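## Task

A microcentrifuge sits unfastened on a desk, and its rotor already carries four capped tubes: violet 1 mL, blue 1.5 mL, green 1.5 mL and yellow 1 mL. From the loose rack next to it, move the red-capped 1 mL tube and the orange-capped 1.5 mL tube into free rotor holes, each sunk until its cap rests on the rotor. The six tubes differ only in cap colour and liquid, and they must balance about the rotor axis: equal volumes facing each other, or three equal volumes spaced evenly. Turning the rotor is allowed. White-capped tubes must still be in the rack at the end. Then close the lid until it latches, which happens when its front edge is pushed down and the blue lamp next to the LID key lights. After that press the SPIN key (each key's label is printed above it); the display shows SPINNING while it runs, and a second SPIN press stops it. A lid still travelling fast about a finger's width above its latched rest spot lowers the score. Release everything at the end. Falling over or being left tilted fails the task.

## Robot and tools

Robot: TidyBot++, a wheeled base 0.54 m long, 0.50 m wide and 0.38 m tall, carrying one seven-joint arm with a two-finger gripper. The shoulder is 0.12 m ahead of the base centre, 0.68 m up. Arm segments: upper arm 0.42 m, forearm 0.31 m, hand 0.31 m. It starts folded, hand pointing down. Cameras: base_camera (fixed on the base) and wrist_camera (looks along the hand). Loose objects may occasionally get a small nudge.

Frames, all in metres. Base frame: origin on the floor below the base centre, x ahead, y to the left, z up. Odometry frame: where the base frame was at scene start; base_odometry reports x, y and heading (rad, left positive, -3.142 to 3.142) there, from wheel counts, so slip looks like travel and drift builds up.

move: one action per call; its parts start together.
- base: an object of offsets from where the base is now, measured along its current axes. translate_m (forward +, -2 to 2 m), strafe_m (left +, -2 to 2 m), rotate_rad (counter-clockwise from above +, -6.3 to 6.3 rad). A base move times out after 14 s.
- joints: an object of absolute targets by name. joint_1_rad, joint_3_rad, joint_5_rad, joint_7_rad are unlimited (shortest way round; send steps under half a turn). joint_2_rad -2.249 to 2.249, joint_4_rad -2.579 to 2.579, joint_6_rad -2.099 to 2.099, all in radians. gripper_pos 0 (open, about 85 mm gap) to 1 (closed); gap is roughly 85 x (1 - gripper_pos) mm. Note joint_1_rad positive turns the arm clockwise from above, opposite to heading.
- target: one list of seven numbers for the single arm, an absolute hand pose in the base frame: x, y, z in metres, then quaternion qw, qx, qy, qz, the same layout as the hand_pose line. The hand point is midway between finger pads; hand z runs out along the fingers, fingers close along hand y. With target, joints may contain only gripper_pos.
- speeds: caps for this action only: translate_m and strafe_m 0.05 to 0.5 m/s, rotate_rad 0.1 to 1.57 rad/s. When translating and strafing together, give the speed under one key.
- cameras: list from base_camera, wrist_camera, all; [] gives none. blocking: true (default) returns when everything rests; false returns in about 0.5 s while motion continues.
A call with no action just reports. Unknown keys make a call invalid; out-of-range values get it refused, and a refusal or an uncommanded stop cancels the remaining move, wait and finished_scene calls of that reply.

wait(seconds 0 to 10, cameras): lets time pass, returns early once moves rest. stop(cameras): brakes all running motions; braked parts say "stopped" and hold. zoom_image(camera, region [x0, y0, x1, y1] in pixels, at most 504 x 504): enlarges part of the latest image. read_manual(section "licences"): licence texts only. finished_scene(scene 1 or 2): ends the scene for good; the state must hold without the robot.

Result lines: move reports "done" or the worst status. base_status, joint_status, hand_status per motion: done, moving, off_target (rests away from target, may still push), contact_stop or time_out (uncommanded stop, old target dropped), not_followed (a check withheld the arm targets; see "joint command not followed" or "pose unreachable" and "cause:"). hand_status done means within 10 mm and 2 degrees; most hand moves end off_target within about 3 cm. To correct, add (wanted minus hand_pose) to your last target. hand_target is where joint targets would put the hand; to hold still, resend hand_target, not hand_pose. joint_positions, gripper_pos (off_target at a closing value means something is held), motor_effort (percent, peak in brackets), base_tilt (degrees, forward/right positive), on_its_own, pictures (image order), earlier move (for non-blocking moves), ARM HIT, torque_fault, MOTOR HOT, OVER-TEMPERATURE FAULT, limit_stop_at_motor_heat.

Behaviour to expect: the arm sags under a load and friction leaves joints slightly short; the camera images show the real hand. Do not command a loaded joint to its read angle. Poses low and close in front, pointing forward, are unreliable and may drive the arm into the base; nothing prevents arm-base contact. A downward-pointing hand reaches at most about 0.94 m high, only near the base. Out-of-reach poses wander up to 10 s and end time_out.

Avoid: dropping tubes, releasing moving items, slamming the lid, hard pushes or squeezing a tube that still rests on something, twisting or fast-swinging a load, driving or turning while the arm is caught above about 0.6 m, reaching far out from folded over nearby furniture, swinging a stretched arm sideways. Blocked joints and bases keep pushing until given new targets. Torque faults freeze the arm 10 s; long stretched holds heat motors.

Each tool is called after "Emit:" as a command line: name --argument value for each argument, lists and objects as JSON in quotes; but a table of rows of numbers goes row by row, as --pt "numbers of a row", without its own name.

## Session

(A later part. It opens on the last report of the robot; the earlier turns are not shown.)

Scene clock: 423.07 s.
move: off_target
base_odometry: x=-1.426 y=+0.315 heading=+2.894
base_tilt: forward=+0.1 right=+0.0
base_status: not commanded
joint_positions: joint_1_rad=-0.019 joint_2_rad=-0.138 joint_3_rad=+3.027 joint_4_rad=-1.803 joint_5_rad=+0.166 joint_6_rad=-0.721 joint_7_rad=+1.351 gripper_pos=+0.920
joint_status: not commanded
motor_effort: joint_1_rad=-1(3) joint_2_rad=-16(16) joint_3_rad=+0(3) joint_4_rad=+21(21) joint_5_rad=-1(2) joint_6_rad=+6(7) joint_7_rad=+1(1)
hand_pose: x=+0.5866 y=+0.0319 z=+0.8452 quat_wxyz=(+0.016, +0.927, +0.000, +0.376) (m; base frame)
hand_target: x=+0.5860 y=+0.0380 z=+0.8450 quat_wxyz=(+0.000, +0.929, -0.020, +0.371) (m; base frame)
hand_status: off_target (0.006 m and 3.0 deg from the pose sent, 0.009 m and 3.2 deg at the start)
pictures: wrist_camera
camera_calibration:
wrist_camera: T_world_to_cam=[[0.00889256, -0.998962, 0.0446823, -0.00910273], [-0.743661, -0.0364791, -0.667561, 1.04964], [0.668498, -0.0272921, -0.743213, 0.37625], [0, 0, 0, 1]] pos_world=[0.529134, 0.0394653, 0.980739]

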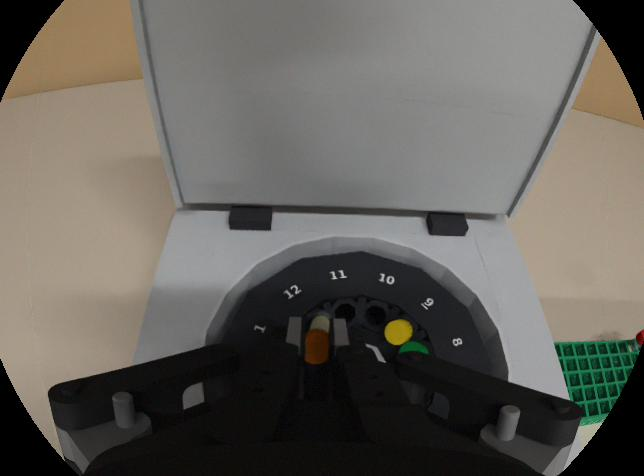

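Emit:
move --base '{"translate_m": -0.0025, "strafe_m": 0.003}' --cameras '["wrist_camera"]'

Emit:
zoom_image --camera "wrist_camera" --region '[290, 280, 370, 340]'

Emit:
move --target '[0.592, 0.038, 0.833, 0, 0.9288, -0.02, 0.3706]' --cameras '["wrist_camera"]'

Emit:
zoom_image --camera "wrist_camera" --region '[290, 280, 370, 340]'

Scene clock: 429.17 s.
move: done
base_odometry: x=-1.425 y=+0.311 heading=+2.894
base_tilt: forward=+0.1 right=+0.0
base_status: done
joint_positions: joint_1_rad=-0.019 joint_2_rad=-0.139 joint_3_rad=+3.027 joint_4_rad=-1.802 joint_5_rad=+0.166 joint_6_rad=-0.721 joint_7_rad=+1.351 gripper_pos=+0.920
joint_status: not commanded
motor_effort: joint_1_rad=-2(2) joint_2_rad=-15(18) joint_3_rad=-1(2) joint_4_rad=+20(21) joint_5_rad=-1(1) joint_6_rad=+6(7) joint_7_rad=+1(2)
hand_pose: x=+0.5866 y=+0.0319 z=+0.8459 quat_wxyz=(+0.016, +0.926, +0.000, +0.376) (m; base frame)
hand_target: x=+0.5860 y=+0.0380 z=+0.8450 quat_wxyz=(+0.000, +0.929, -0.020, +0.371) (m; base frame)
hand_status: not commanded
pictures: wrist_camera
camera_calibration:
wrist_camera: T_world_to_cam=[[0.00885347, -0.998966, 0.044592, -0.0089998], [-0.742624, -0.0364319, -0.668717, 1.05056], [0.66965, -0.0271946, -0.742178, 0.375258], [0, 0, 0, 1]] pos_world=[0.528961, 0.0394885, 0.981439]

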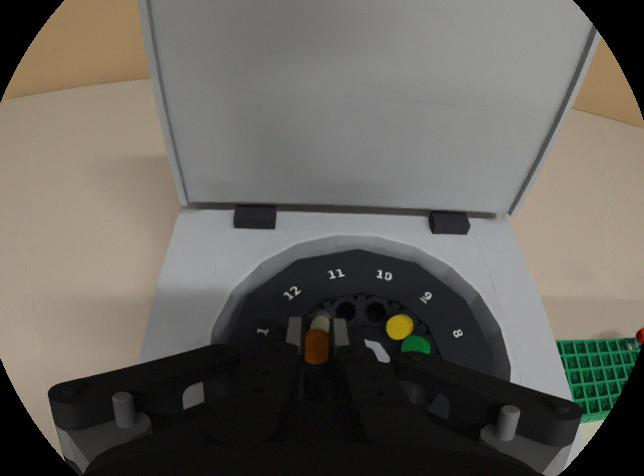

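Scaled by 6.300.

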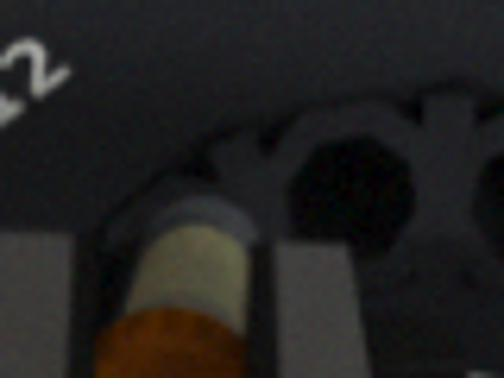

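Scene clock: 429.77 s.
move: off_target
base_odometry: x=-1.425 y=+0.311 heading=+2.894
base_tilt: forward=+0.1 right=+0.0
base_status: not commanded
joint_positions: joint_1_rad=-0.019 joint_2_rad=-0.138 joint_3_rad=+3.029 joint_4_rad=-1.810 joint_5_rad=+0.166 joint_6_rad=-0.710 joint_7_rad=+1.351 gripper_pos=+0.920
joint_status: not commanded
motor_effort: joint_1_rad=-2(3) joint_2_rad=-14(16) joint_3_rad=-1(2) joint_4_rad=+19(20) joint_5_rad=-2(2) joint_6_rad=+6(7) joint_7_rad=+1(1)
hand_pose: x=+0.5871 y=+0.0317 z=+0.8435 quat_wxyz=(+0.015, +0.926, +0.000, +0.377) (m; base frame)
hand_target: x=+0.5920 y=+0.0380 z=+0.8330 quat_wxyz=(+0.000, +0.929, -0.020, +0.371) (m; base frame)
hand_status: off_target (0.013 m and 3.0 deg from the pose sent, 0.015 m and 3.0 deg at the start)
pictures: wrist_camera
camera_calibration:
wrist_camera: T_world_to_cam=[[0.00933979, -0.998991, 0.0439256, -0.00881206], [-0.741379, -0.0363955, -0.670099, 1.04975], [0.671022, -0.0263069, -0.740971, 0.371291], [0, 0, 0, 1]] pos_world=[0.529201, 0.0391706, 0.978939]

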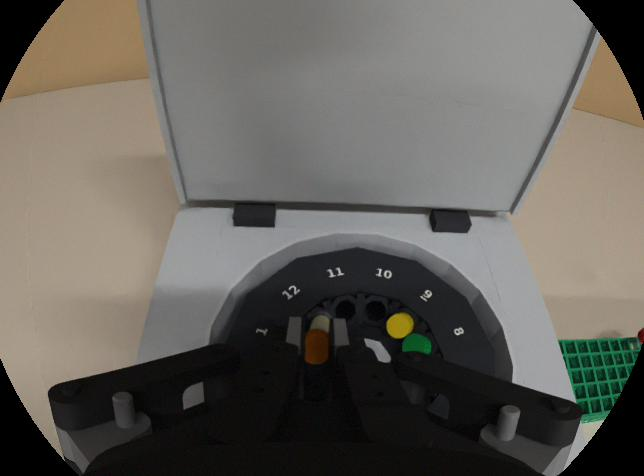

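Scaled by 6.300.

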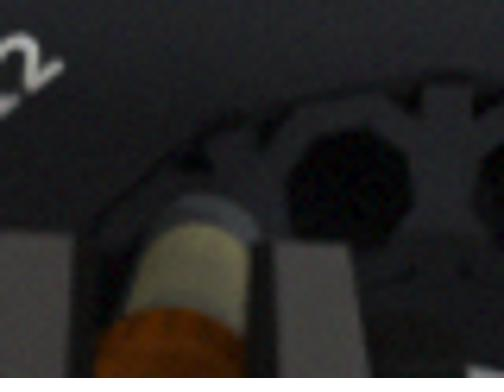

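Emit:
move --target '[0.582, 0.038, 0.850, 0, 0.9288, -0.02, 0.3706]' --cameras '[]'

Emit:
move --base '{"translate_m": 0.004, "strafe_m": -0.012}' --cameras '["wrist_camera"]'

Emit:
zoom_image --camera "wrist_camera" --region '[280, 270, 370, 340]'

Scene clock: 434.77 s.
move: off_target
base_odometry: x=-1.425 y=+0.311 heading=+2.894
base_tilt: forward=+0.1 right=+0.0
base_status: not commanded
joint_positions: joint_1_rad=-0.019 joint_2_rad=-0.140 joint_3_rad=+3.023 joint_4_rad=-1.792 joint_5_rad=+0.163 joint_6_rad=-0.735 joint_7_rad=+1.351 gripper_pos=+0.920
joint_status: not commanded
motor_effort: joint_1_rad=+0(2) joint_2_rad=-16(17) joint_3_rad=+1(2) joint_4_rad=+19(20) joint_5_rad=+0(1) joint_6_rad=+6(7) joint_7_rad=+1(1)
hand_pose: x=+0.5854 y=+0.0339 z=+0.8483 quat_wxyz=(+0.014, +0.927, +0.000, +0.374) (m; base frame)
hand_target: x=+0.5820 y=+0.0380 z=+0.8500 quat_wxyz=(+0.000, +0.929, -0.020, +0.371) (m; base frame)
hand_status: off_target (0.006 m and 2.8 deg from the pose sent, 0.010 m and 3.0 deg at the start)
pictures: none
No camera images: "cameras" was empty.

Scene clock: 435.43 s.
move: done
base_odometry: x=-1.426 y=+0.324 heading=+2.894
base_tilt: forward=+0.1 right=+0.0
base_status: done
joint_positions: joint_1_rad=-0.019 joint_2_rad=-0.141 joint_3_rad=+3.021 joint_4_rad=-1.792 joint_5_rad=+0.163 joint_6_rad=-0.735 joint_7_rad=+1.351 gripper_pos=+0.920
joint_status: not commanded
motor_effort: joint_1_rad=+0(2) joint_2_rad=-16(18) joint_3_rad=+1(3) joint_4_rad=+20(20) joint_5_rad=+0(1) joint_6_rad=+6(6) joint_7_rad=+1(1)
hand_pose: x=+0.5851 y=+0.0347 z=+0.8490 quat_wxyz=(+0.014, +0.927, +0.001, +0.375) (m; base frame)
hand_target: x=+0.5820 y=+0.0380 z=+0.8500 quat_wxyz=(+0.000, +0.929, -0.020, +0.371) (m; base frame)
hand_status: not commanded
pictures: wrist_camera
camera_calibration:
wrist_camera: T_world_to_cam=[[0.011471, -0.999043, 0.0422172, -0.00587007], [-0.744201, -0.0367284, -0.666946, 1.05102], [0.667858, -0.0237675, -0.743909, 0.380962], [0, 0, 0, 1]] pos_world=[0.527806, 0.0417922, 0.984619]

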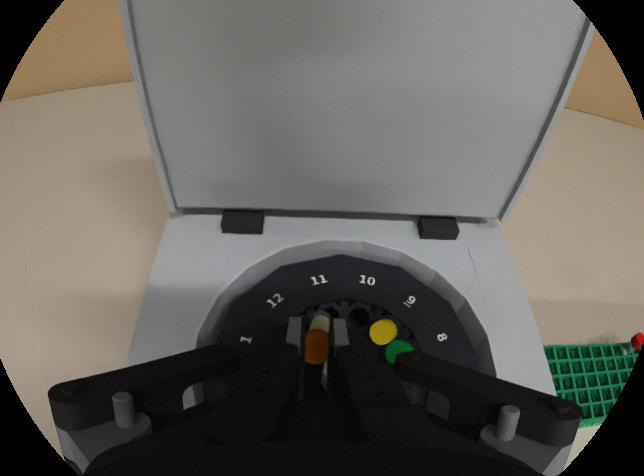

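Scaled by 5.600.

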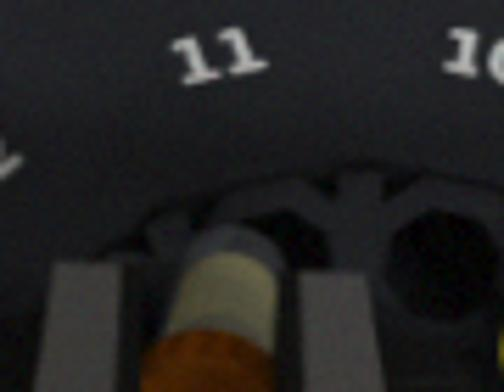

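Emit:
move --base '{"translate_m": -0.002, "strafe_m": -0.0045}' --cameras '["wrist_camera"]'

Emit:
zoom_image --camera "wrist_camera" --region '[280, 270, 370, 340]'

Emit:
move --base '{"translate_m": 0.006}' --target '[0.585, 0.038, 0.841, 0, 0.9288, -0.02, 0.3706]' --cameras '["wrist_camera"]'

Emit:
zoom_image --camera "wrist_camera" --region '[280, 270, 370, 340]'

Scene clock: 442.43 s.
move: done
base_odometry: x=-1.422 y=+0.328 heading=+2.894
base_tilt: forward=+0.1 right=+0.0
base_status: done
joint_positions: joint_1_rad=-0.019 joint_2_rad=-0.142 joint_3_rad=+3.021 joint_4_rad=-1.792 joint_5_rad=+0.163 joint_6_rad=-0.735 joint_7_rad=+1.351 gripper_pos=+0.920
joint_status: not commanded
motor_effort: joint_1_rad=+0(3) joint_2_rad=-16(18) joint_3_rad=+1(4) joint_4_rad=+20(21) joint_5_rad=+0(1) joint_6_rad=+6(6) joint_7_rad=+1(2)
hand_pose: x=+0.5849 y=+0.0350 z=+0.8495 quat_wxyz=(+0.014, +0.927, +0.001, +0.376) (m; base frame)
hand_target: x=+0.5820 y=+0.0380 z=+0.8500 quat_wxyz=(+0.000, +0.929, -0.020, +0.371) (m; base frame)
hand_status: not commanded
pictures: wrist_camera
camera_calibration:
wrist_camera: T_world_to_cam=[[0.0121224, -0.999031, 0.0423141, -0.0060122], [-0.743448, -0.0373039, -0.667752, 1.05148], [0.668684, -0.0233635, -0.74318, 0.380364], [0, 0, 0, 1]] pos_world=[0.52745, 0.0421045, 0.985061]

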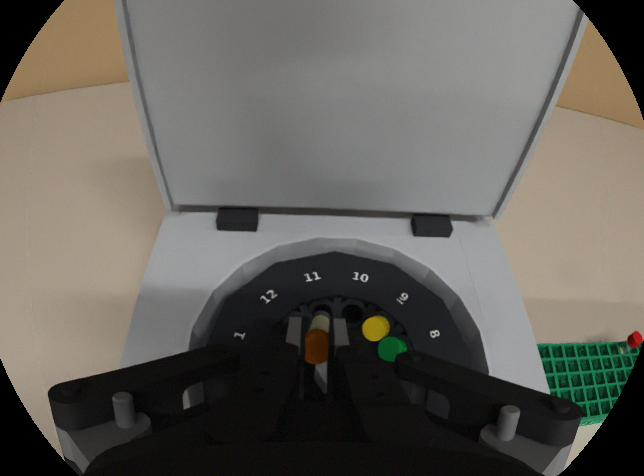

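Scaled by 5.600.

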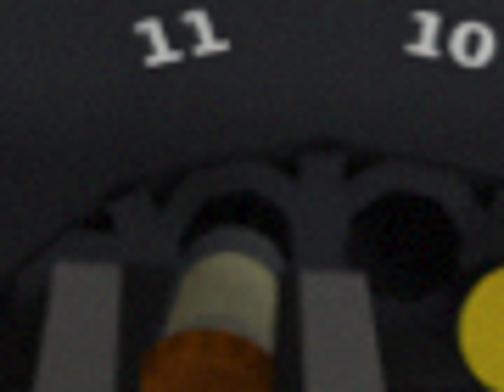

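Scene clock: 443.03 s.
move: off_target
base_odometry: x=-1.428 y=+0.329 heading=+2.895
base_tilt: forward=+0.1 right=+0.0
base_status: done
joint_positions: joint_1_rad=-0.019 joint_2_rad=-0.139 joint_3_rad=+3.021 joint_4_rad=-1.800 joint_5_rad=+0.163 joint_6_rad=-0.729 joint_7_rad=+1.351 gripper_pos=+0.920
joint_status: not commanded
motor_effort: joint_1_rad=+0(1) joint_2_rad=-16(18) joint_3_rad=+1(2) joint_4_rad=+19(20) joint_5_rad=+1(1) joint_6_rad=+4(7) joint_7_rad=+1(1)
hand_pose: x=+0.5849 y=+0.0352 z=+0.8450 quat_wxyz=(+0.014, +0.928, +0.002, +0.373) (m; base frame)
hand_target: x=+0.5850 y=+0.0380 z=+0.8410 quat_wxyz=(+0.000, +0.929, -0.020, +0.371) (m; base frame)
hand_status: off_target (0.005 m and 3.0 deg from the pose sent, 0.009 m and 3.0 deg at the start)
pictures: wrist_camera
camera_calibration:
wrist_camera: T_world_to_cam=[[0.0133647, -0.999009, 0.0424514, -0.00653779], [-0.74673, -0.0382066, -0.66403, 1.04729], [0.664994, -0.0228251, -0.7465, 0.382019], [0, 0, 0, 1]] pos_world=[0.528091, 0.0422018, 0.980887]

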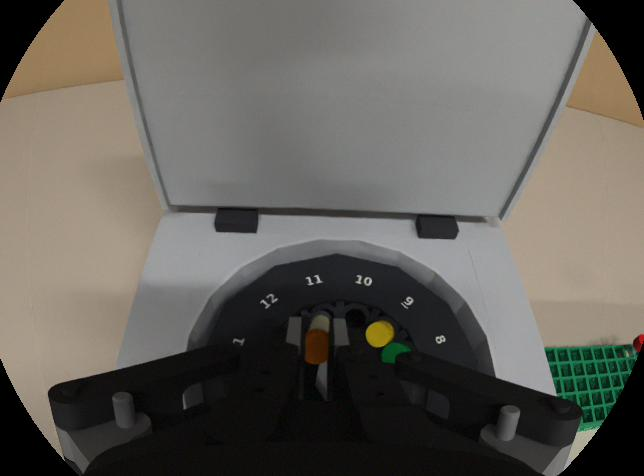

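Scaled by 5.600.

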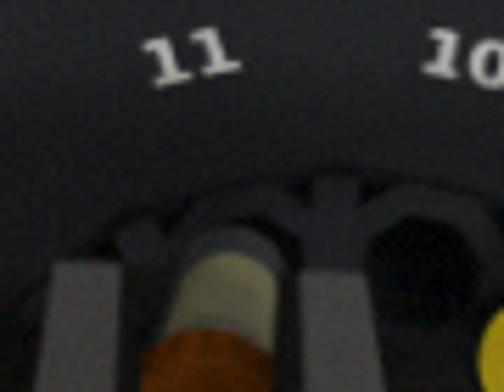

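Emit:
move --base '{"translate_m": 0.004, "strafe_m": -0.0012}' --target '[0.585, 0.038, 0.832, 0, 0.9288, -0.02, 0.3706]' --cameras '["wrist_camera"]'

Emit:
zoom_image --camera "wrist_camera" --region '[280, 270, 370, 340]'

Scene clock: 446.07 s.
move: off_target
base_odometry: x=-1.432 y=+0.331 heading=+2.895
base_tilt: forward=+0.1 right=+0.0
base_status: done
joint_positions: joint_1_rad=-0.017 joint_2_rad=-0.147 joint_3_rad=+3.021 joint_4_rad=-1.813 joint_5_rad=+0.163 joint_6_rad=-0.718 joint_7_rad=+1.351 gripper_pos=+0.920
joint_status: not commanded
motor_effort: joint_1_rad=-1(3) joint_2_rad=-12(16) joint_3_rad=+0(3) joint_4_rad=+17(20) joint_5_rad=-1(2) joint_6_rad=+6(7) joint_7_rad=+1(1)
hand_pose: x=+0.5829 y=+0.0346 z=+0.8447 quat_wxyz=(+0.014, +0.926, +0.002, +0.376) (m; base frame)
hand_target: x=+0.5850 y=+0.0380 z=+0.8320 quat_wxyz=(+0.000, +0.929, -0.020, +0.371) (m; base frame)
hand_status: off_target (0.013 m and 3.0 deg from the pose sent, 0.013 m and 3.0 deg at the start)
pictures: wrist_camera
camera_calibration:
wrist_camera: T_world_to_cam=[[0.0131427, -0.999014, 0.042418, -0.00690163], [-0.742228, -0.0381726, -0.669059, 1.04715], [0.670018, -0.0226906, -0.741998, 0.37637], [0, 0, 0, 1]] pos_world=[0.525143, 0.0416178, 0.980166]

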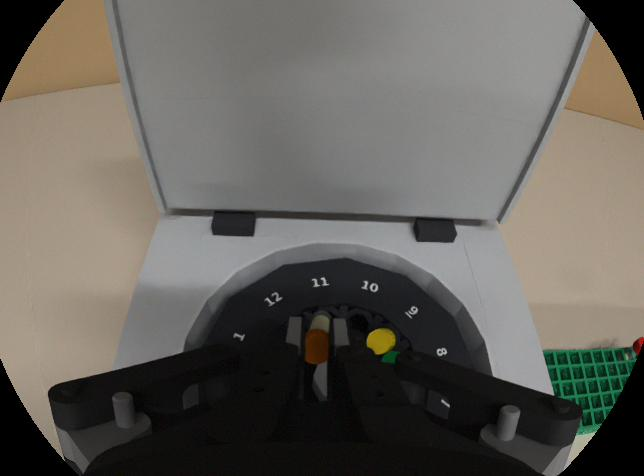

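Scaled by 5.600.

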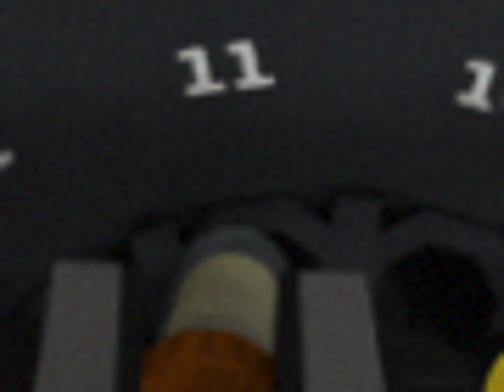

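Emit:
move --target '[0.582, 0.038, 0.850, 0, 0.9288, -0.02, 0.3706]' --cameras '[]'

Emit:
move --base '{"translate_m": -0.007, "strafe_m": -0.003}' --cameras '["wrist_camera"]'

Emit:
zoom_image --camera "wrist_camera" --region '[280, 270, 370, 340]'

Scene clock: 454.00 s.
move: off_target
base_odometry: x=-1.432 y=+0.331 heading=+2.895
base_tilt: forward=+0.1 right=+0.0
base_status: not commanded
joint_positions: joint_1_rad=-0.017 joint_2_rad=-0.147 joint_3_rad=+3.021 joint_4_rad=-1.792 joint_5_rad=+0.163 joint_6_rad=-0.735 joint_7_rad=+1.351 gripper_pos=+0.920
joint_status: not commanded
motor_effort: joint_1_rad=+0(1) joint_2_rad=-16(17) joint_3_rad=+1(2) joint_4_rad=+19(20) joint_5_rad=+1(1) joint_6_rad=+5(6) joint_7_rad=+1(1)
hand_pose: x=+0.5842 y=+0.0343 z=+0.8519 quat_wxyz=(+0.014, +0.926, +0.000, +0.378) (m; base frame)
hand_target: x=+0.5820 y=+0.0380 z=+0.8500 quat_wxyz=(+0.000, +0.929, -0.020, +0.371) (m; base frame)
hand_status: off_target (0.005 m and 3.0 deg from the pose sent, 0.006 m and 3.0 deg at the start)
pictures: none
No camera images: "cameras" was empty.

Scene clock: 454.60 s.
move: done
base_odometry: x=-1.424 y=+0.332 heading=+2.895
base_tilt: forward=+0.1 right=+0.0
base_status: done
joint_positions: joint_1_rad=-0.017 joint_2_rad=-0.150 joint_3_rad=+3.021 joint_4_rad=-1.792 joint_5_rad=+0.163 joint_6_rad=-0.735 joint_7_rad=+1.351 gripper_pos=+0.920
joint_status: not commanded
motor_effort: joint_1_rad=+0(1) joint_2_rad=-16(19) joint_3_rad=+1(2) joint_4_rad=+19(20) joint_5_rad=+0(1) joint_6_rad=+5(6) joint_7_rad=+1(1)
hand_pose: x=+0.5837 y=+0.0343 z=+0.8532 quat_wxyz=(+0.014, +0.925, +0.000, +0.379) (m; base frame)
hand_target: x=+0.5820 y=+0.0380 z=+0.8500 quat_wxyz=(+0.000, +0.929, -0.020, +0.371) (m; base frame)
hand_status: not commanded
pictures: wrist_camera
camera_calibration:
wrist_camera: T_world_to_cam=[[0.0101712, -0.999058, 0.0421775, -0.00568123], [-0.738026, -0.0359602, -0.673813, 1.055], [0.674696, -0.0242746, -0.737697, 0.375753], [0, 0, 0, 1]] pos_world=[0.525159, 0.0413835, 0.988307]

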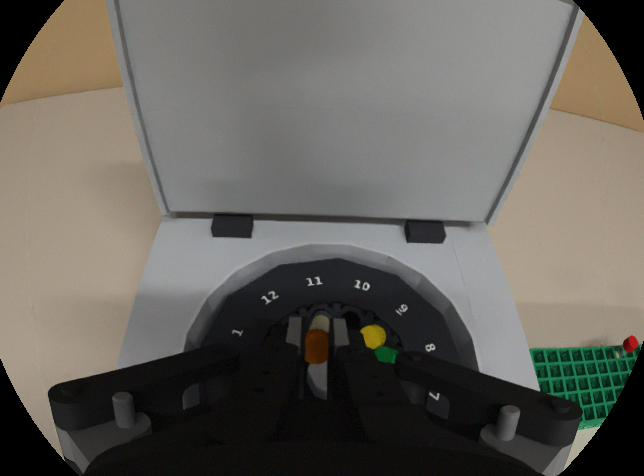

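Scaled by 5.600.

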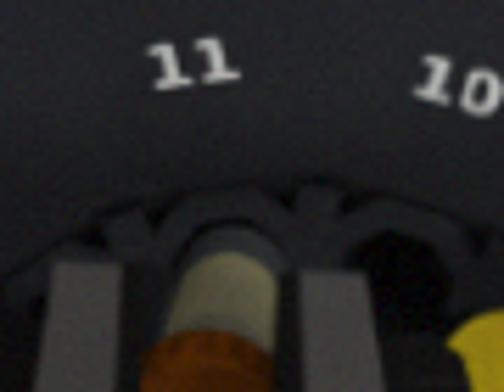

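Emit:
move --target '[0.579, 0.038, 0.836, 0, 0.9288, -0.02, 0.3706]' --cameras '["wrist_camera"]'

Emit:
zoom_image --camera "wrist_camera" --region '[280, 270, 370, 340]'

Scene clock: 456.90 s.
move: off_target
base_odometry: x=-1.424 y=+0.332 heading=+2.895
base_tilt: forward=+0.1 right=+0.0
base_status: not commanded
joint_positions: joint_1_rad=-0.017 joint_2_rad=-0.150 joint_3_rad=+3.020 joint_4_rad=-1.820 joint_5_rad=+0.163 joint_6_rad=-0.719 joint_7_rad=+1.351 gripper_pos=+0.920
joint_status: not commanded
motor_effort: joint_1_rad=+1(1) joint_2_rad=-15(16) joint_3_rad=+2(2) joint_4_rad=+18(20) joint_5_rad=+1(1) joint_6_rad=+4(6) joint_7_rad=+2(2)
hand_pose: x=+0.5802 y=+0.0345 z=+0.8417 quat_wxyz=(+0.014, +0.927, +0.002, +0.374) (m; base frame)
hand_target: x=+0.5790 y=+0.0380 z=+0.8360 quat_wxyz=(+0.000, +0.929, -0.020, +0.371) (m; base frame)
hand_status: off_target (0.007 m and 3.0 deg from the pose sent, 0.018 m and 3.0 deg at the start)
pictures: wrist_camera
camera_calibration:
wrist_camera: T_world_to_cam=[[0.0137526, -0.998954, 0.0436174, -0.0081875], [-0.74619, -0.0392901, -0.664573, 1.04178], [0.665591, -0.0234073, -0.745949, 0.381874], [0, 0, 0, 1]] pos_world=[0.523304, 0.0416912, 0.977552]

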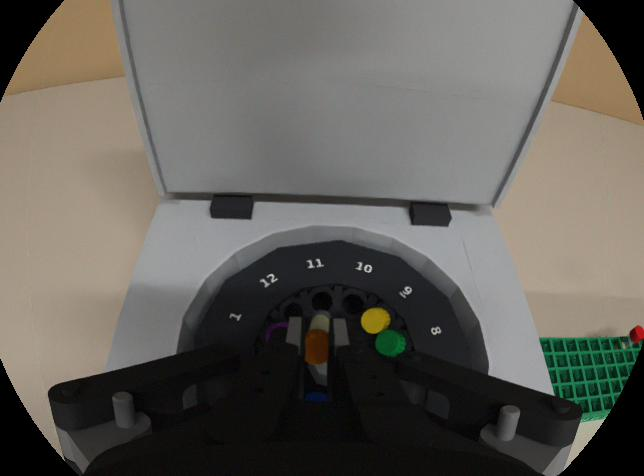

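Scaled by 5.600.

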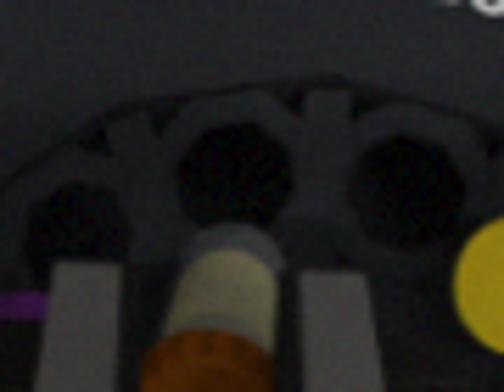

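Emit:
move --base '{"translate_m": 0.009}' --cameras '["wrist_camera"]'

Emit:
zoom_image --camera "wrist_camera" --region '[280, 270, 370, 340]'

Scene clock: 463.10 s.
move: done
base_odometry: x=-1.433 y=+0.334 heading=+2.895
base_tilt: forward=+0.1 right=+0.0
base_status: done
joint_positions: joint_1_rad=-0.016 joint_2_rad=-0.153 joint_3_rad=+3.020 joint_4_rad=-1.822 joint_5_rad=+0.163 joint_6_rad=-0.719 joint_7_rad=+1.351 gripper_pos=+0.920
joint_status: not commanded
motor_effort: joint_1_rad=+0(2) joint_2_rad=-14(17) joint_3_rad=+1(2) joint_4_rad=+18(20) joint_5_rad=+0(1) joint_6_rad=+5(7) joint_7_rad=+1(1)
hand_pose: x=+0.5792 y=+0.0341 z=+0.8422 quat_wxyz=(+0.015, +0.927, +0.002, +0.374) (m; base frame)
hand_target: x=+0.5790 y=+0.0380 z=+0.8360 quat_wxyz=(+0.000, +0.929, -0.020, +0.371) (m; base frame)
hand_status: not commanded
pictures: wrist_camera
camera_calibration:
wrist_camera: T_world_to_cam=[[0.0129158, -0.998951, 0.0439318, -0.00839533], [-0.745289, -0.0389081, -0.665605, 1.04171], [0.666617, -0.024145, -0.74501, 0.381538], [0, 0, 0, 1]] pos_world=[0.522141, 0.0413565, 0.977983]

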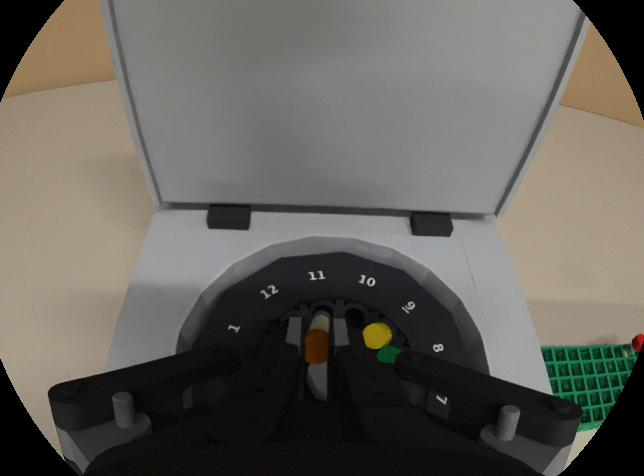

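Scaled by 5.600.

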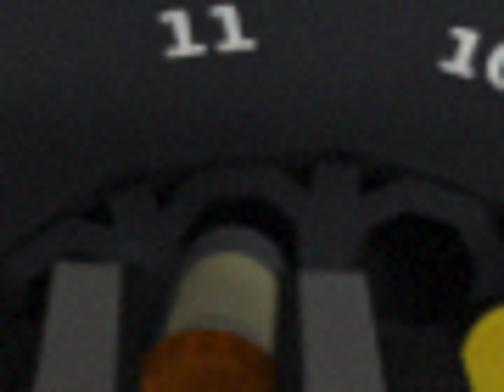

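Emit:
move --base '{"translate_m": 0.004}' --target '[0.582, 0.038, 0.827, 0, 0.9288, -0.02, 0.3706]' --cameras '["wrist_camera"]'

Emit:
zoom_image --camera "wrist_camera" --region '[280, 270, 370, 340]'

Scene clock: 467.47 s.
move: off_target
base_odometry: x=-1.437 y=+0.334 heading=+2.895
base_tilt: forward=+0.1 right=+0.0
base_status: done
joint_positions: joint_1_rad=-0.016 joint_2_rad=-0.150 joint_3_rad=+3.020 joint_4_rad=-1.838 joint_5_rad=+0.163 joint_6_rad=-0.696 joint_7_rad=+1.351 gripper_pos=+0.920
joint_status: not commanded
motor_effort: joint_1_rad=+0(1) joint_2_rad=-13(19) joint_3_rad=+1(2) joint_4_rad=+18(19) joint_5_rad=+0(1) joint_6_rad=+5(6) joint_7_rad=+1(1)
hand_pose: x=+0.5811 y=+0.0352 z=+0.8375 quat_wxyz=(+0.013, +0.926, +0.003, +0.376) (m; base frame)
hand_target: x=+0.5820 y=+0.0380 z=+0.8270 quat_wxyz=(+0.000, +0.929, -0.020, +0.371) (m; base frame)
hand_status: off_target (0.011 m and 3.1 deg from the pose sent, 0.016 m and 3.0 deg at the start)
pictures: wrist_camera
camera_calibration:
wrist_camera: T_world_to_cam=[[0.0167069, -0.998954, 0.0425672, -0.00821757], [-0.742358, -0.0409123, -0.668753, 1.04093], [0.669795, -0.0204273, -0.742265, 0.372492], [0, 0, 0, 1]] pos_world=[0.523389, 0.041987, 0.972966]

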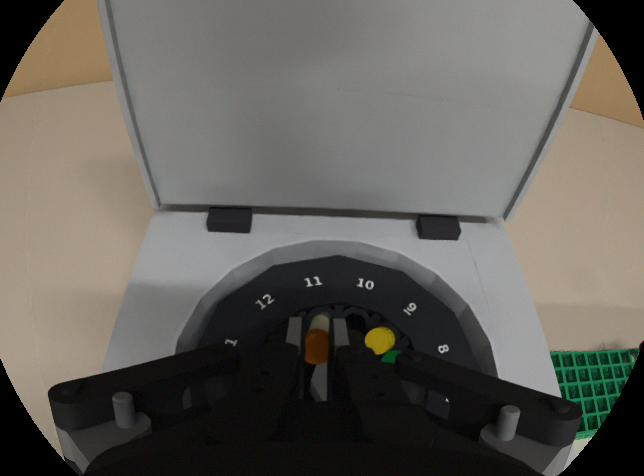

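Scaled by 5.600.

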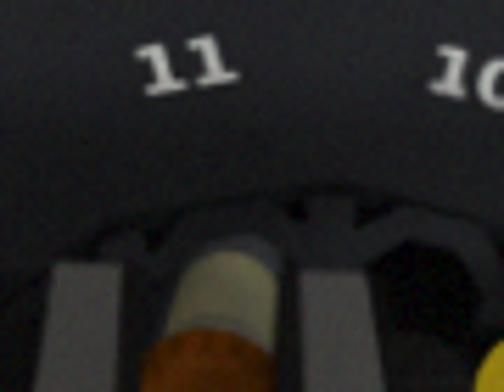

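Emit:
move --base '{"strafe_m": -0.009}' --cameras '[]'

Emit:
move --base '{"translate_m": -0.005, "strafe_m": -0.009}' --cameras '["wrist_camera"]'

Emit:
zoom_image --camera "wrist_camera" --region '[280, 270, 370, 340]'

Scene clock: 471.40 s.
move: done
base_odometry: x=-1.435 y=+0.343 heading=+2.896
base_tilt: forward=+0.1 right=+0.0
base_status: done
joint_positions: joint_1_rad=-0.015 joint_2_rad=-0.149 joint_3_rad=+3.016 joint_4_rad=-1.838 joint_5_rad=+0.163 joint_6_rad=-0.695 joint_7_rad=+1.351 gripper_pos=+0.920
joint_status: not commanded
motor_effort: joint_1_rad=+0(2) joint_2_rad=-14(15) joint_3_rad=+1(3) joint_4_rad=+17(18) joint_5_rad=+0(1) joint_6_rad=+3(5) joint_7_rad=+1(1)
hand_pose: x=+0.5811 y=+0.0366 z=+0.8374 quat_wxyz=(+0.013, +0.926, +0.005, +0.376) (m; base frame)
hand_target: x=+0.5820 y=+0.0380 z=+0.8270 quat_wxyz=(+0.000, +0.929, -0.020, +0.371) (m; base frame)
hand_status: not commanded
pictures: none
No camera images: "cameras" was empty.

Scene clock: 472.00 s.
move: done
base_odometry: x=-1.428 y=+0.350 heading=+2.896
base_tilt: forward=+0.1 right=+0.0
base_status: done
joint_positions: joint_1_rad=-0.014 joint_2_rad=-0.150 joint_3_rad=+3.015 joint_4_rad=-1.837 joint_5_rad=+0.163 joint_6_rad=-0.688 joint_7_rad=+1.351 gripper_pos=+0.920
joint_status: not commanded
motor_effort: joint_1_rad=+0(3) joint_2_rad=-14(17) joint_3_rad=+1(3) joint_4_rad=+16(17) joint_5_rad=+0(1) joint_6_rad=+4(4) joint_7_rad=+1(1)
hand_pose: x=+0.5825 y=+0.0371 z=+0.8394 quat_wxyz=(+0.012, +0.925, +0.005, +0.380) (m; base frame)
hand_target: x=+0.5820 y=+0.0380 z=+0.8270 quat_wxyz=(+0.000, +0.929, -0.020, +0.371) (m; base frame)
hand_status: not commanded
pictures: wrist_camera
camera_calibration:
wrist_camera: T_world_to_cam=[[0.0203989, -0.998903, 0.0421576, -0.00822991], [-0.736923, -0.0435186, -0.674574, 1.04517], [0.675669, -0.0173063, -0.737002, 0.365051], [0, 0, 0, 1]] pos_world=[0.523728, 0.0435813, 0.974438]

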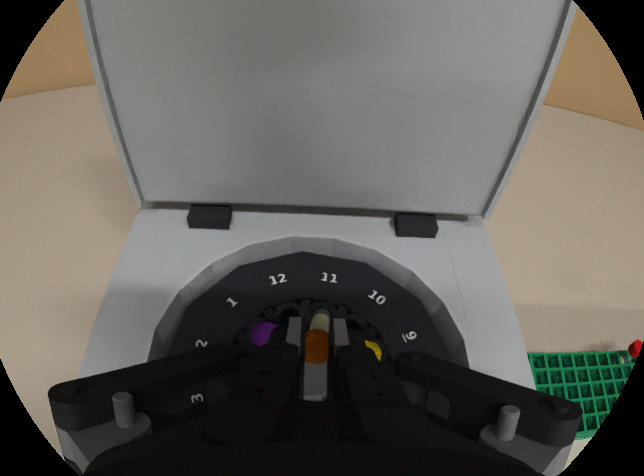

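Scaled by 5.600.

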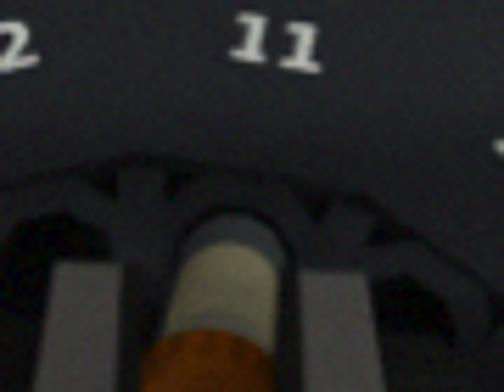

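Emit:
move --base '{"translate_m": -0.003, "strafe_m": -0.007}' --cameras '["wrist_camera"]'

Emit:
zoom_image --camera "wrist_camera" --region '[270, 270, 360, 340]'

Scene clock: 475.40 s.
move: done
base_odometry: x=-1.423 y=+0.357 heading=+2.896
base_tilt: forward=+0.1 right=+0.0
base_status: done
joint_positions: joint_1_rad=-0.013 joint_2_rad=-0.150 joint_3_rad=+3.015 joint_4_rad=-1.837 joint_5_rad=+0.163 joint_6_rad=-0.687 joint_7_rad=+1.351 gripper_pos=+0.920
joint_status: not commanded
motor_effort: joint_1_rad=+0(3) joint_2_rad=-14(16) joint_3_rad=+1(3) joint_4_rad=+17(18) joint_5_rad=+0(2) joint_6_rad=+3(4) joint_7_rad=+1(1)
hand_pose: x=+0.5829 y=+0.0367 z=+0.8398 quat_wxyz=(+0.012, +0.925, +0.004, +0.381) (m; base frame)
hand_target: x=+0.5820 y=+0.0380 z=+0.8270 quat_wxyz=(+0.000, +0.929, -0.020, +0.371) (m; base frame)
hand_status: not commanded
pictures: wrist_camera
camera_calibration:
wrist_camera: T_world_to_cam=[[0.0195179, -0.998929, 0.0419464, -0.00795015], [-0.73568, -0.0427596, -0.675978, 1.04618], [0.677048, -0.0176654, -0.735727, 0.363252], [0, 0, 0, 1]] pos_world=[0.52387, 0.0432096, 0.974783]

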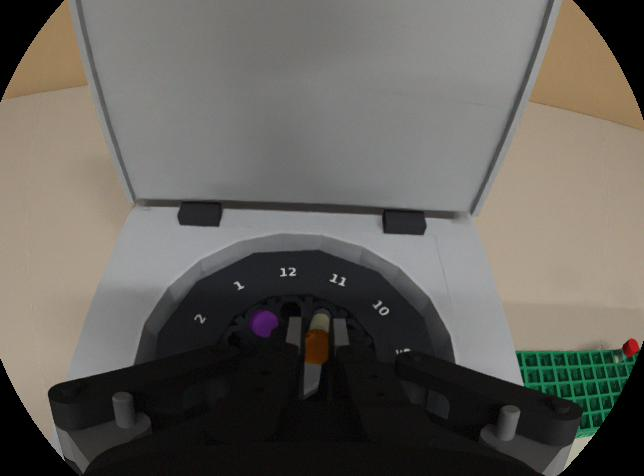

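Scaled by 5.600.

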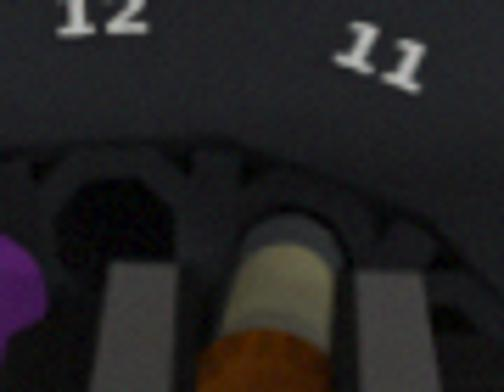

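Emit:
move --target '[0.575, 0.038, 0.840, 0, 0.9288, -0.02, 0.3706]' --cameras '[]'

Emit:
move --base '{"translate_m": -0.004, "strafe_m": 0.0155}' --cameras '["wrist_camera"]'

Emit:
zoom_image --camera "wrist_camera" --region '[270, 270, 360, 340]'

Scene clock: 479.13 s.
move: off_target
base_odometry: x=-1.423 y=+0.357 heading=+2.896
base_tilt: forward=+0.1 right=+0.0
base_status: not commanded
joint_positions: joint_1_rad=-0.013 joint_2_rad=-0.155 joint_3_rad=+3.015 joint_4_rad=-1.829 joint_5_rad=+0.162 joint_6_rad=-0.710 joint_7_rad=+1.351 gripper_pos=+0.920
joint_status: not commanded
motor_effort: joint_1_rad=+1(1) joint_2_rad=-16(16) joint_3_rad=+1(2) joint_4_rad=+19(20) joint_5_rad=+0(1) joint_6_rad=+5(6) joint_7_rad=+1(2)
hand_pose: x=+0.5792 y=+0.0355 z=+0.8418 quat_wxyz=(+0.014, +0.926, +0.003, +0.377) (m; base frame)
hand_target: x=+0.5750 y=+0.0380 z=+0.8400 quat_wxyz=(+0.000, +0.929, -0.020, +0.371) (m; base frame)
hand_status: off_target (0.005 m and 3.2 deg from the pose sent, 0.008 m and 3.4 deg at the start)
pictures: none
No camera images: "cameras" was empty.

Scene clock: 479.83 s.
move: done
base_odometry: x=-1.424 y=+0.340 heading=+2.896
base_tilt: forward=+0.1 right=+0.0
base_status: done
joint_positions: joint_1_rad=-0.013 joint_2_rad=-0.158 joint_3_rad=+3.012 joint_4_rad=-1.827 joint_5_rad=+0.162 joint_6_rad=-0.710 joint_7_rad=+1.351 gripper_pos=+0.920
joint_status: not commanded
motor_effort: joint_1_rad=+0(1) joint_2_rad=-15(17) joint_3_rad=+1(2) joint_4_rad=+20(20) joint_5_rad=+0(1) joint_6_rad=+6(6) joint_7_rad=+1(2)
hand_pose: x=+0.5793 y=+0.0372 z=+0.8439 quat_wxyz=(+0.013, +0.925, +0.005, +0.379) (m; base frame)
hand_target: x=+0.5750 y=+0.0380 z=+0.8400 quat_wxyz=(+0.000, +0.929, -0.020, +0.371) (m; base frame)
hand_status: not commanded
pictures: wrist_camera
camera_calibration:
wrist_camera: T_world_to_cam=[[0.0192872, -0.998841, 0.0440961, -0.0091716], [-0.738739, -0.0439563, -0.672556, 1.04521], [0.673715, -0.0196038, -0.738731, 0.37325], [0, 0, 0, 1]] pos_world=[0.520848, 0.0440996, 0.979096]

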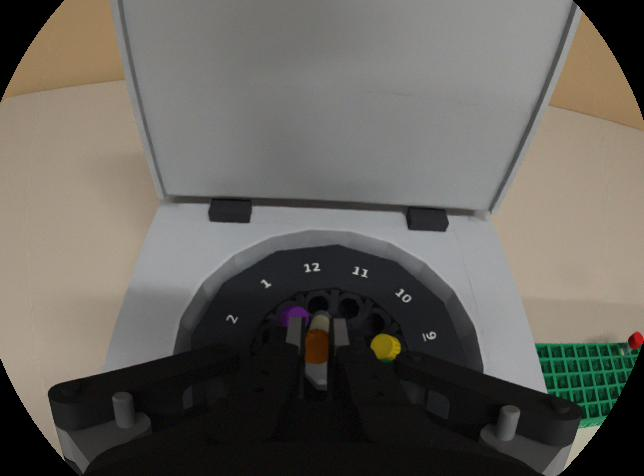

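Scaled by 5.600.

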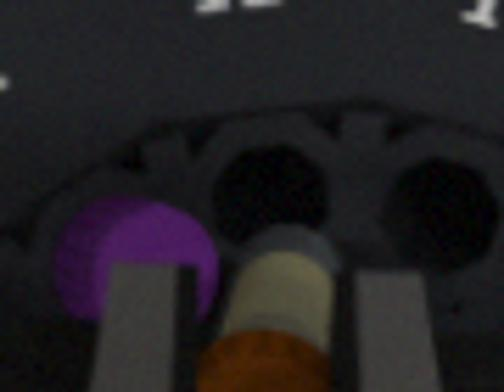

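Emit:
move --base '{"translate_m": 0.006, "strafe_m": 0.002}' --cameras '["wrist_camera"]'

Emit:
zoom_image --camera "wrist_camera" --region '[270, 270, 360, 340]'

Emit:
move --base '{"translate_m": 0.005}' --target '[0.578, 0.038, 0.831, 0, 0.9288, -0.02, 0.3706]' --cameras '["wrist_camera"]'

Emit:
zoom_image --camera "wrist_camera" --region '[270, 270, 360, 340]'

Scene clock: 484.40 s.
move: done
base_odometry: x=-1.430 y=+0.340 heading=+2.896
base_tilt: forward=+0.1 right=+0.0
base_status: done
joint_positions: joint_1_rad=-0.013 joint_2_rad=-0.159 joint_3_rad=+3.012 joint_4_rad=-1.827 joint_5_rad=+0.162 joint_6_rad=-0.710 joint_7_rad=+1.351 gripper_pos=+0.920
joint_status: not commanded
motor_effort: joint_1_rad=+0(1) joint_2_rad=-15(19) joint_3_rad=+1(2) joint_4_rad=+19(21) joint_5_rad=+0(1) joint_6_rad=+5(6) joint_7_rad=+1(1)
hand_pose: x=+0.5790 y=+0.0372 z=+0.8446 quat_wxyz=(+0.013, +0.925, +0.005, +0.379) (m; base frame)
hand_target: x=+0.5750 y=+0.0380 z=+0.8400 quat_wxyz=(+0.000, +0.929, -0.020, +0.371) (m; base frame)
hand_status: not commanded
pictures: wrist_camera
camera_calibration:
wrist_camera: T_world_to_cam=[[0.0192154, -0.998842, 0.0441174, -0.00918185], [-0.737671, -0.0439487, -0.673729, 1.04585], [0.674887, -0.0195981, -0.737661, 0.372401], [0, 0, 0, 1]] pos_world=[0.52034, 0.0440908, 0.979728]

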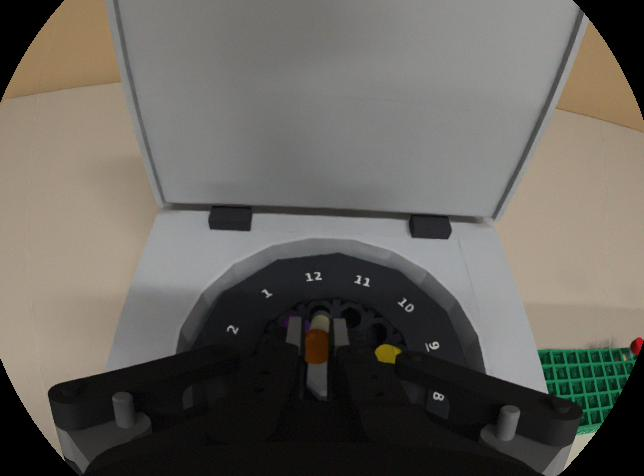

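Scaled by 5.600.

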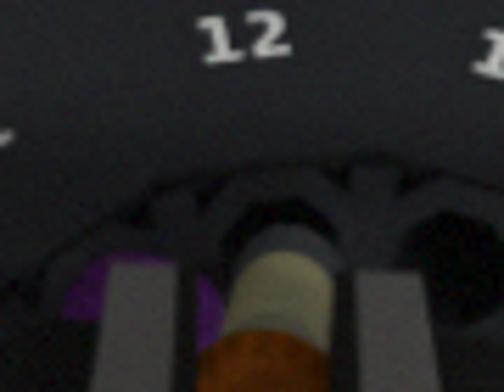

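Scene clock: 484.97 s.
move: off_target
base_odometry: x=-1.435 y=+0.341 heading=+2.896
base_tilt: forward=+0.1 right=+0.0
base_status: done
joint_positions: joint_1_rad=-0.013 joint_2_rad=-0.158 joint_3_rad=+3.012 joint_4_rad=-1.838 joint_5_rad=+0.162 joint_6_rad=-0.701 joint_7_rad=+1.351 gripper_pos=+0.920
joint_status: not commanded
motor_effort: joint_1_rad=+0(1) joint_2_rad=-15(19) joint_3_rad=+1(2) joint_4_rad=+18(20) joint_5_rad=+0(1) joint_6_rad=+4(6) joint_7_rad=+1(1)
hand_pose: x=+0.5784 y=+0.0374 z=+0.8402 quat_wxyz=(+0.013, +0.926, +0.005, +0.378) (m; base frame)
hand_target: x=+0.5780 y=+0.0380 z=+0.8310 quat_wxyz=(+0.000, +0.929, -0.020, +0.371) (m; base frame)
hand_status: off_target (0.009 m and 3.4 deg from the pose sent, 0.014 m and 3.4 deg at the start)
pictures: wrist_camera
camera_calibration:
wrist_camera: T_world_to_cam=[[0.0207525, -0.998807, 0.0442036, -0.00978173], [-0.739772, -0.0450818, -0.671345, 1.04173], [0.672537, -0.0187685, -0.739825, 0.372719], [0, 0, 0, 1]] pos_world=[0.520181, 0.0441885, 0.975542]

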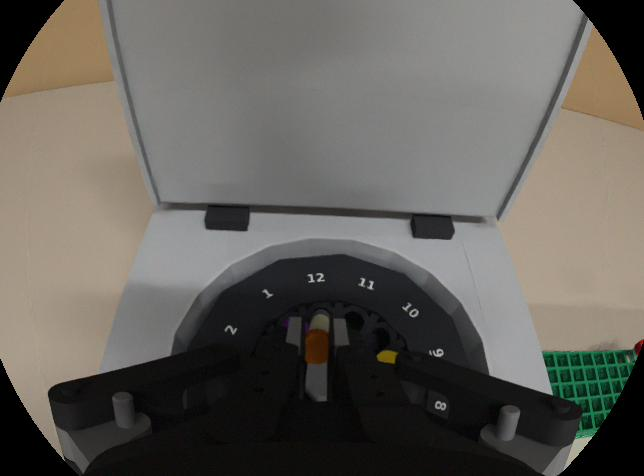

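Scaled by 5.600.

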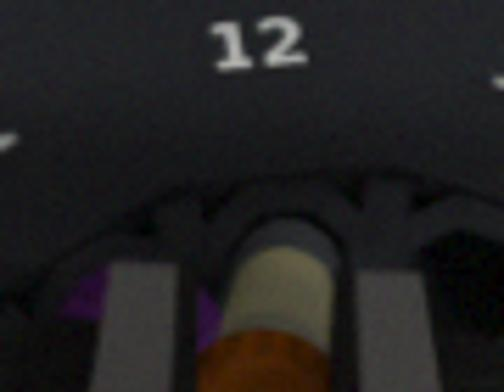

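Emit:
move --base '{"translate_m": 0.003}' --target '[0.579, 0.038, 0.822, 0, 0.9288, -0.02, 0.3706]' --cameras '["wrist_camera"]'

Emit:
zoom_image --camera "wrist_camera" --region '[270, 270, 360, 340]'

Emit:
move --base '{"translate_m": 0.004}' --target '[0.581, 0.038, 0.815, 0, 0.9288, -0.02, 0.3706]' --cameras '["wrist_camera"]'

Emit:
zoom_image --camera "wrist_camera" --region '[270, 270, 360, 340]'

Scene clock: 488.37 s.
move: off_target
base_odometry: x=-1.437 y=+0.342 heading=+2.896
base_tilt: forward=+0.1 right=+0.0
base_status: done
joint_positions: joint_1_rad=-0.013 joint_2_rad=-0.158 joint_3_rad=+3.011 joint_4_rad=-1.853 joint_5_rad=+0.162 joint_6_rad=-0.679 joint_7_rad=+1.351 gripper_pos=+0.920
joint_status: not commanded
motor_effort: joint_1_rad=+0(2) joint_2_rad=-14(18) joint_3_rad=+1(2) joint_4_rad=+17(20) joint_5_rad=+0(1) joint_6_rad=+4(6) joint_7_rad=+1(2)
hand_pose: x=+0.5792 y=+0.0383 z=+0.8368 quat_wxyz=(+0.012, +0.925, +0.007, +0.381) (m; base frame)
hand_target: x=+0.5790 y=+0.0380 z=+0.8220 quat_wxyz=(+0.000, +0.929, -0.020, +0.371) (m; base frame)
hand_status: off_target (0.015 m and 3.6 deg from the pose sent, 0.018 m and 3.4 deg at the start)
pictures: wrist_camera
camera_calibration:
wrist_camera: T_world_to_cam=[[0.0240984, -0.998779, 0.0431195, -0.00977402], [-0.735641, -0.0469228, -0.675744, 1.04139], [0.676942, -0.0154361, -0.735874, 0.363656], [0, 0, 0, 1]] pos_world=[0.520153, 0.0447164, 0.971742]

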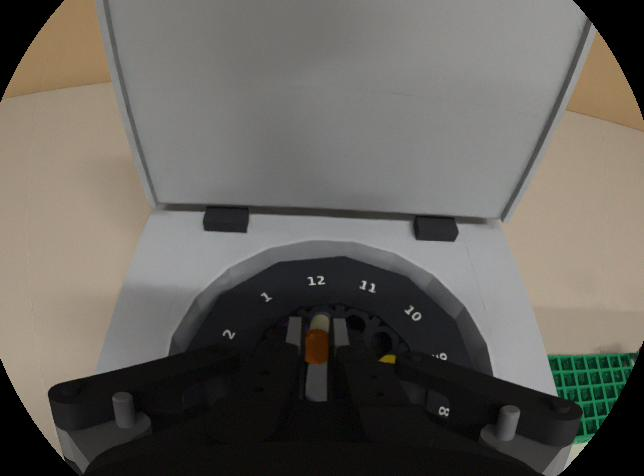

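Scaled by 5.600.

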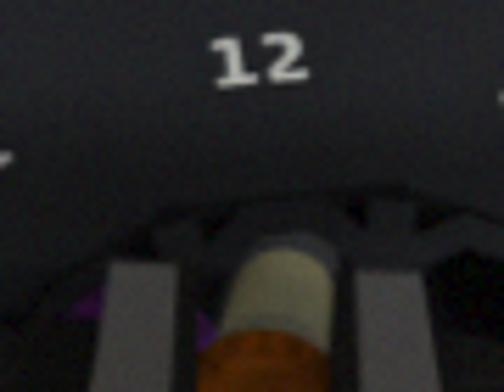

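Scene clock: 488.90 s.
move: off_target
base_odometry: x=-1.441 y=+0.344 heading=+2.895
base_tilt: forward=+0.1 right=+0.0
base_status: done
joint_positions: joint_1_rad=-0.010 joint_2_rad=-0.160 joint_3_rad=+3.012 joint_4_rad=-1.863 joint_5_rad=+0.162 joint_6_rad=-0.669 joint_7_rad=+1.350 gripper_pos=+0.920
joint_status: not commanded
motor_effort: joint_1_rad=-1(3) joint_2_rad=-11(14) joint_3_rad=-1(3) joint_4_rad=+16(18) joint_5_rad=-1(2) joint_6_rad=+5(6) joint_7_rad=+1(2)
hand_pose: x=+0.5785 y=+0.0371 z=+0.8342 quat_wxyz=(+0.012, +0.924, +0.006, +0.381) (m; base frame)
hand_target: x=+0.5810 y=+0.0380 z=+0.8150 quat_wxyz=(+0.000, +0.929, -0.020, +0.371) (m; base frame)
hand_status: off_target (0.019 m and 3.5 deg from the pose sent, 0.022 m and 3.6 deg at the start)
pictures: wrist_camera
camera_calibration:
wrist_camera: T_world_to_cam=[[0.0224706, -0.998828, 0.0428746, -0.00967173], [-0.734951, -0.0455766, -0.676587, 1.03936], [0.677748, -0.0163074, -0.735113, 0.361129], [0, 0, 0, 1]] pos_world=[0.519341, 0.0435992, 0.969103]

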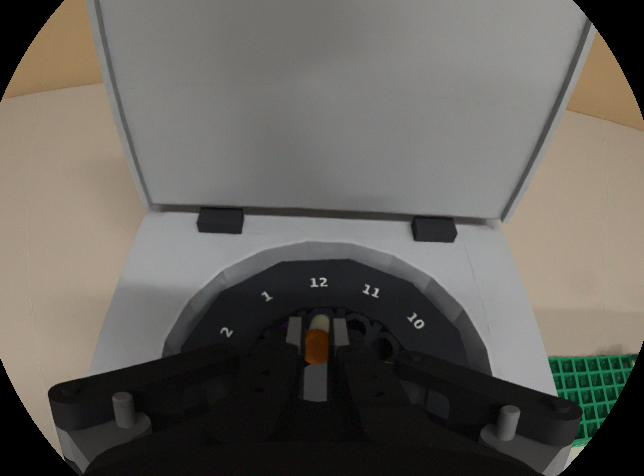

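Scaled by 5.600.

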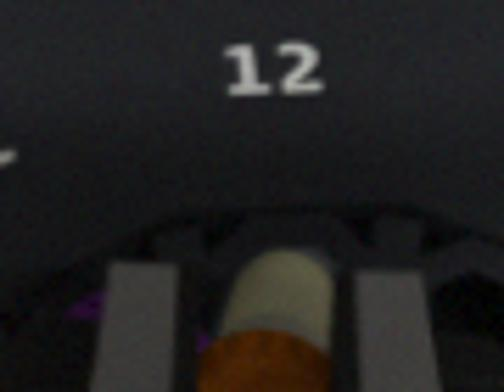

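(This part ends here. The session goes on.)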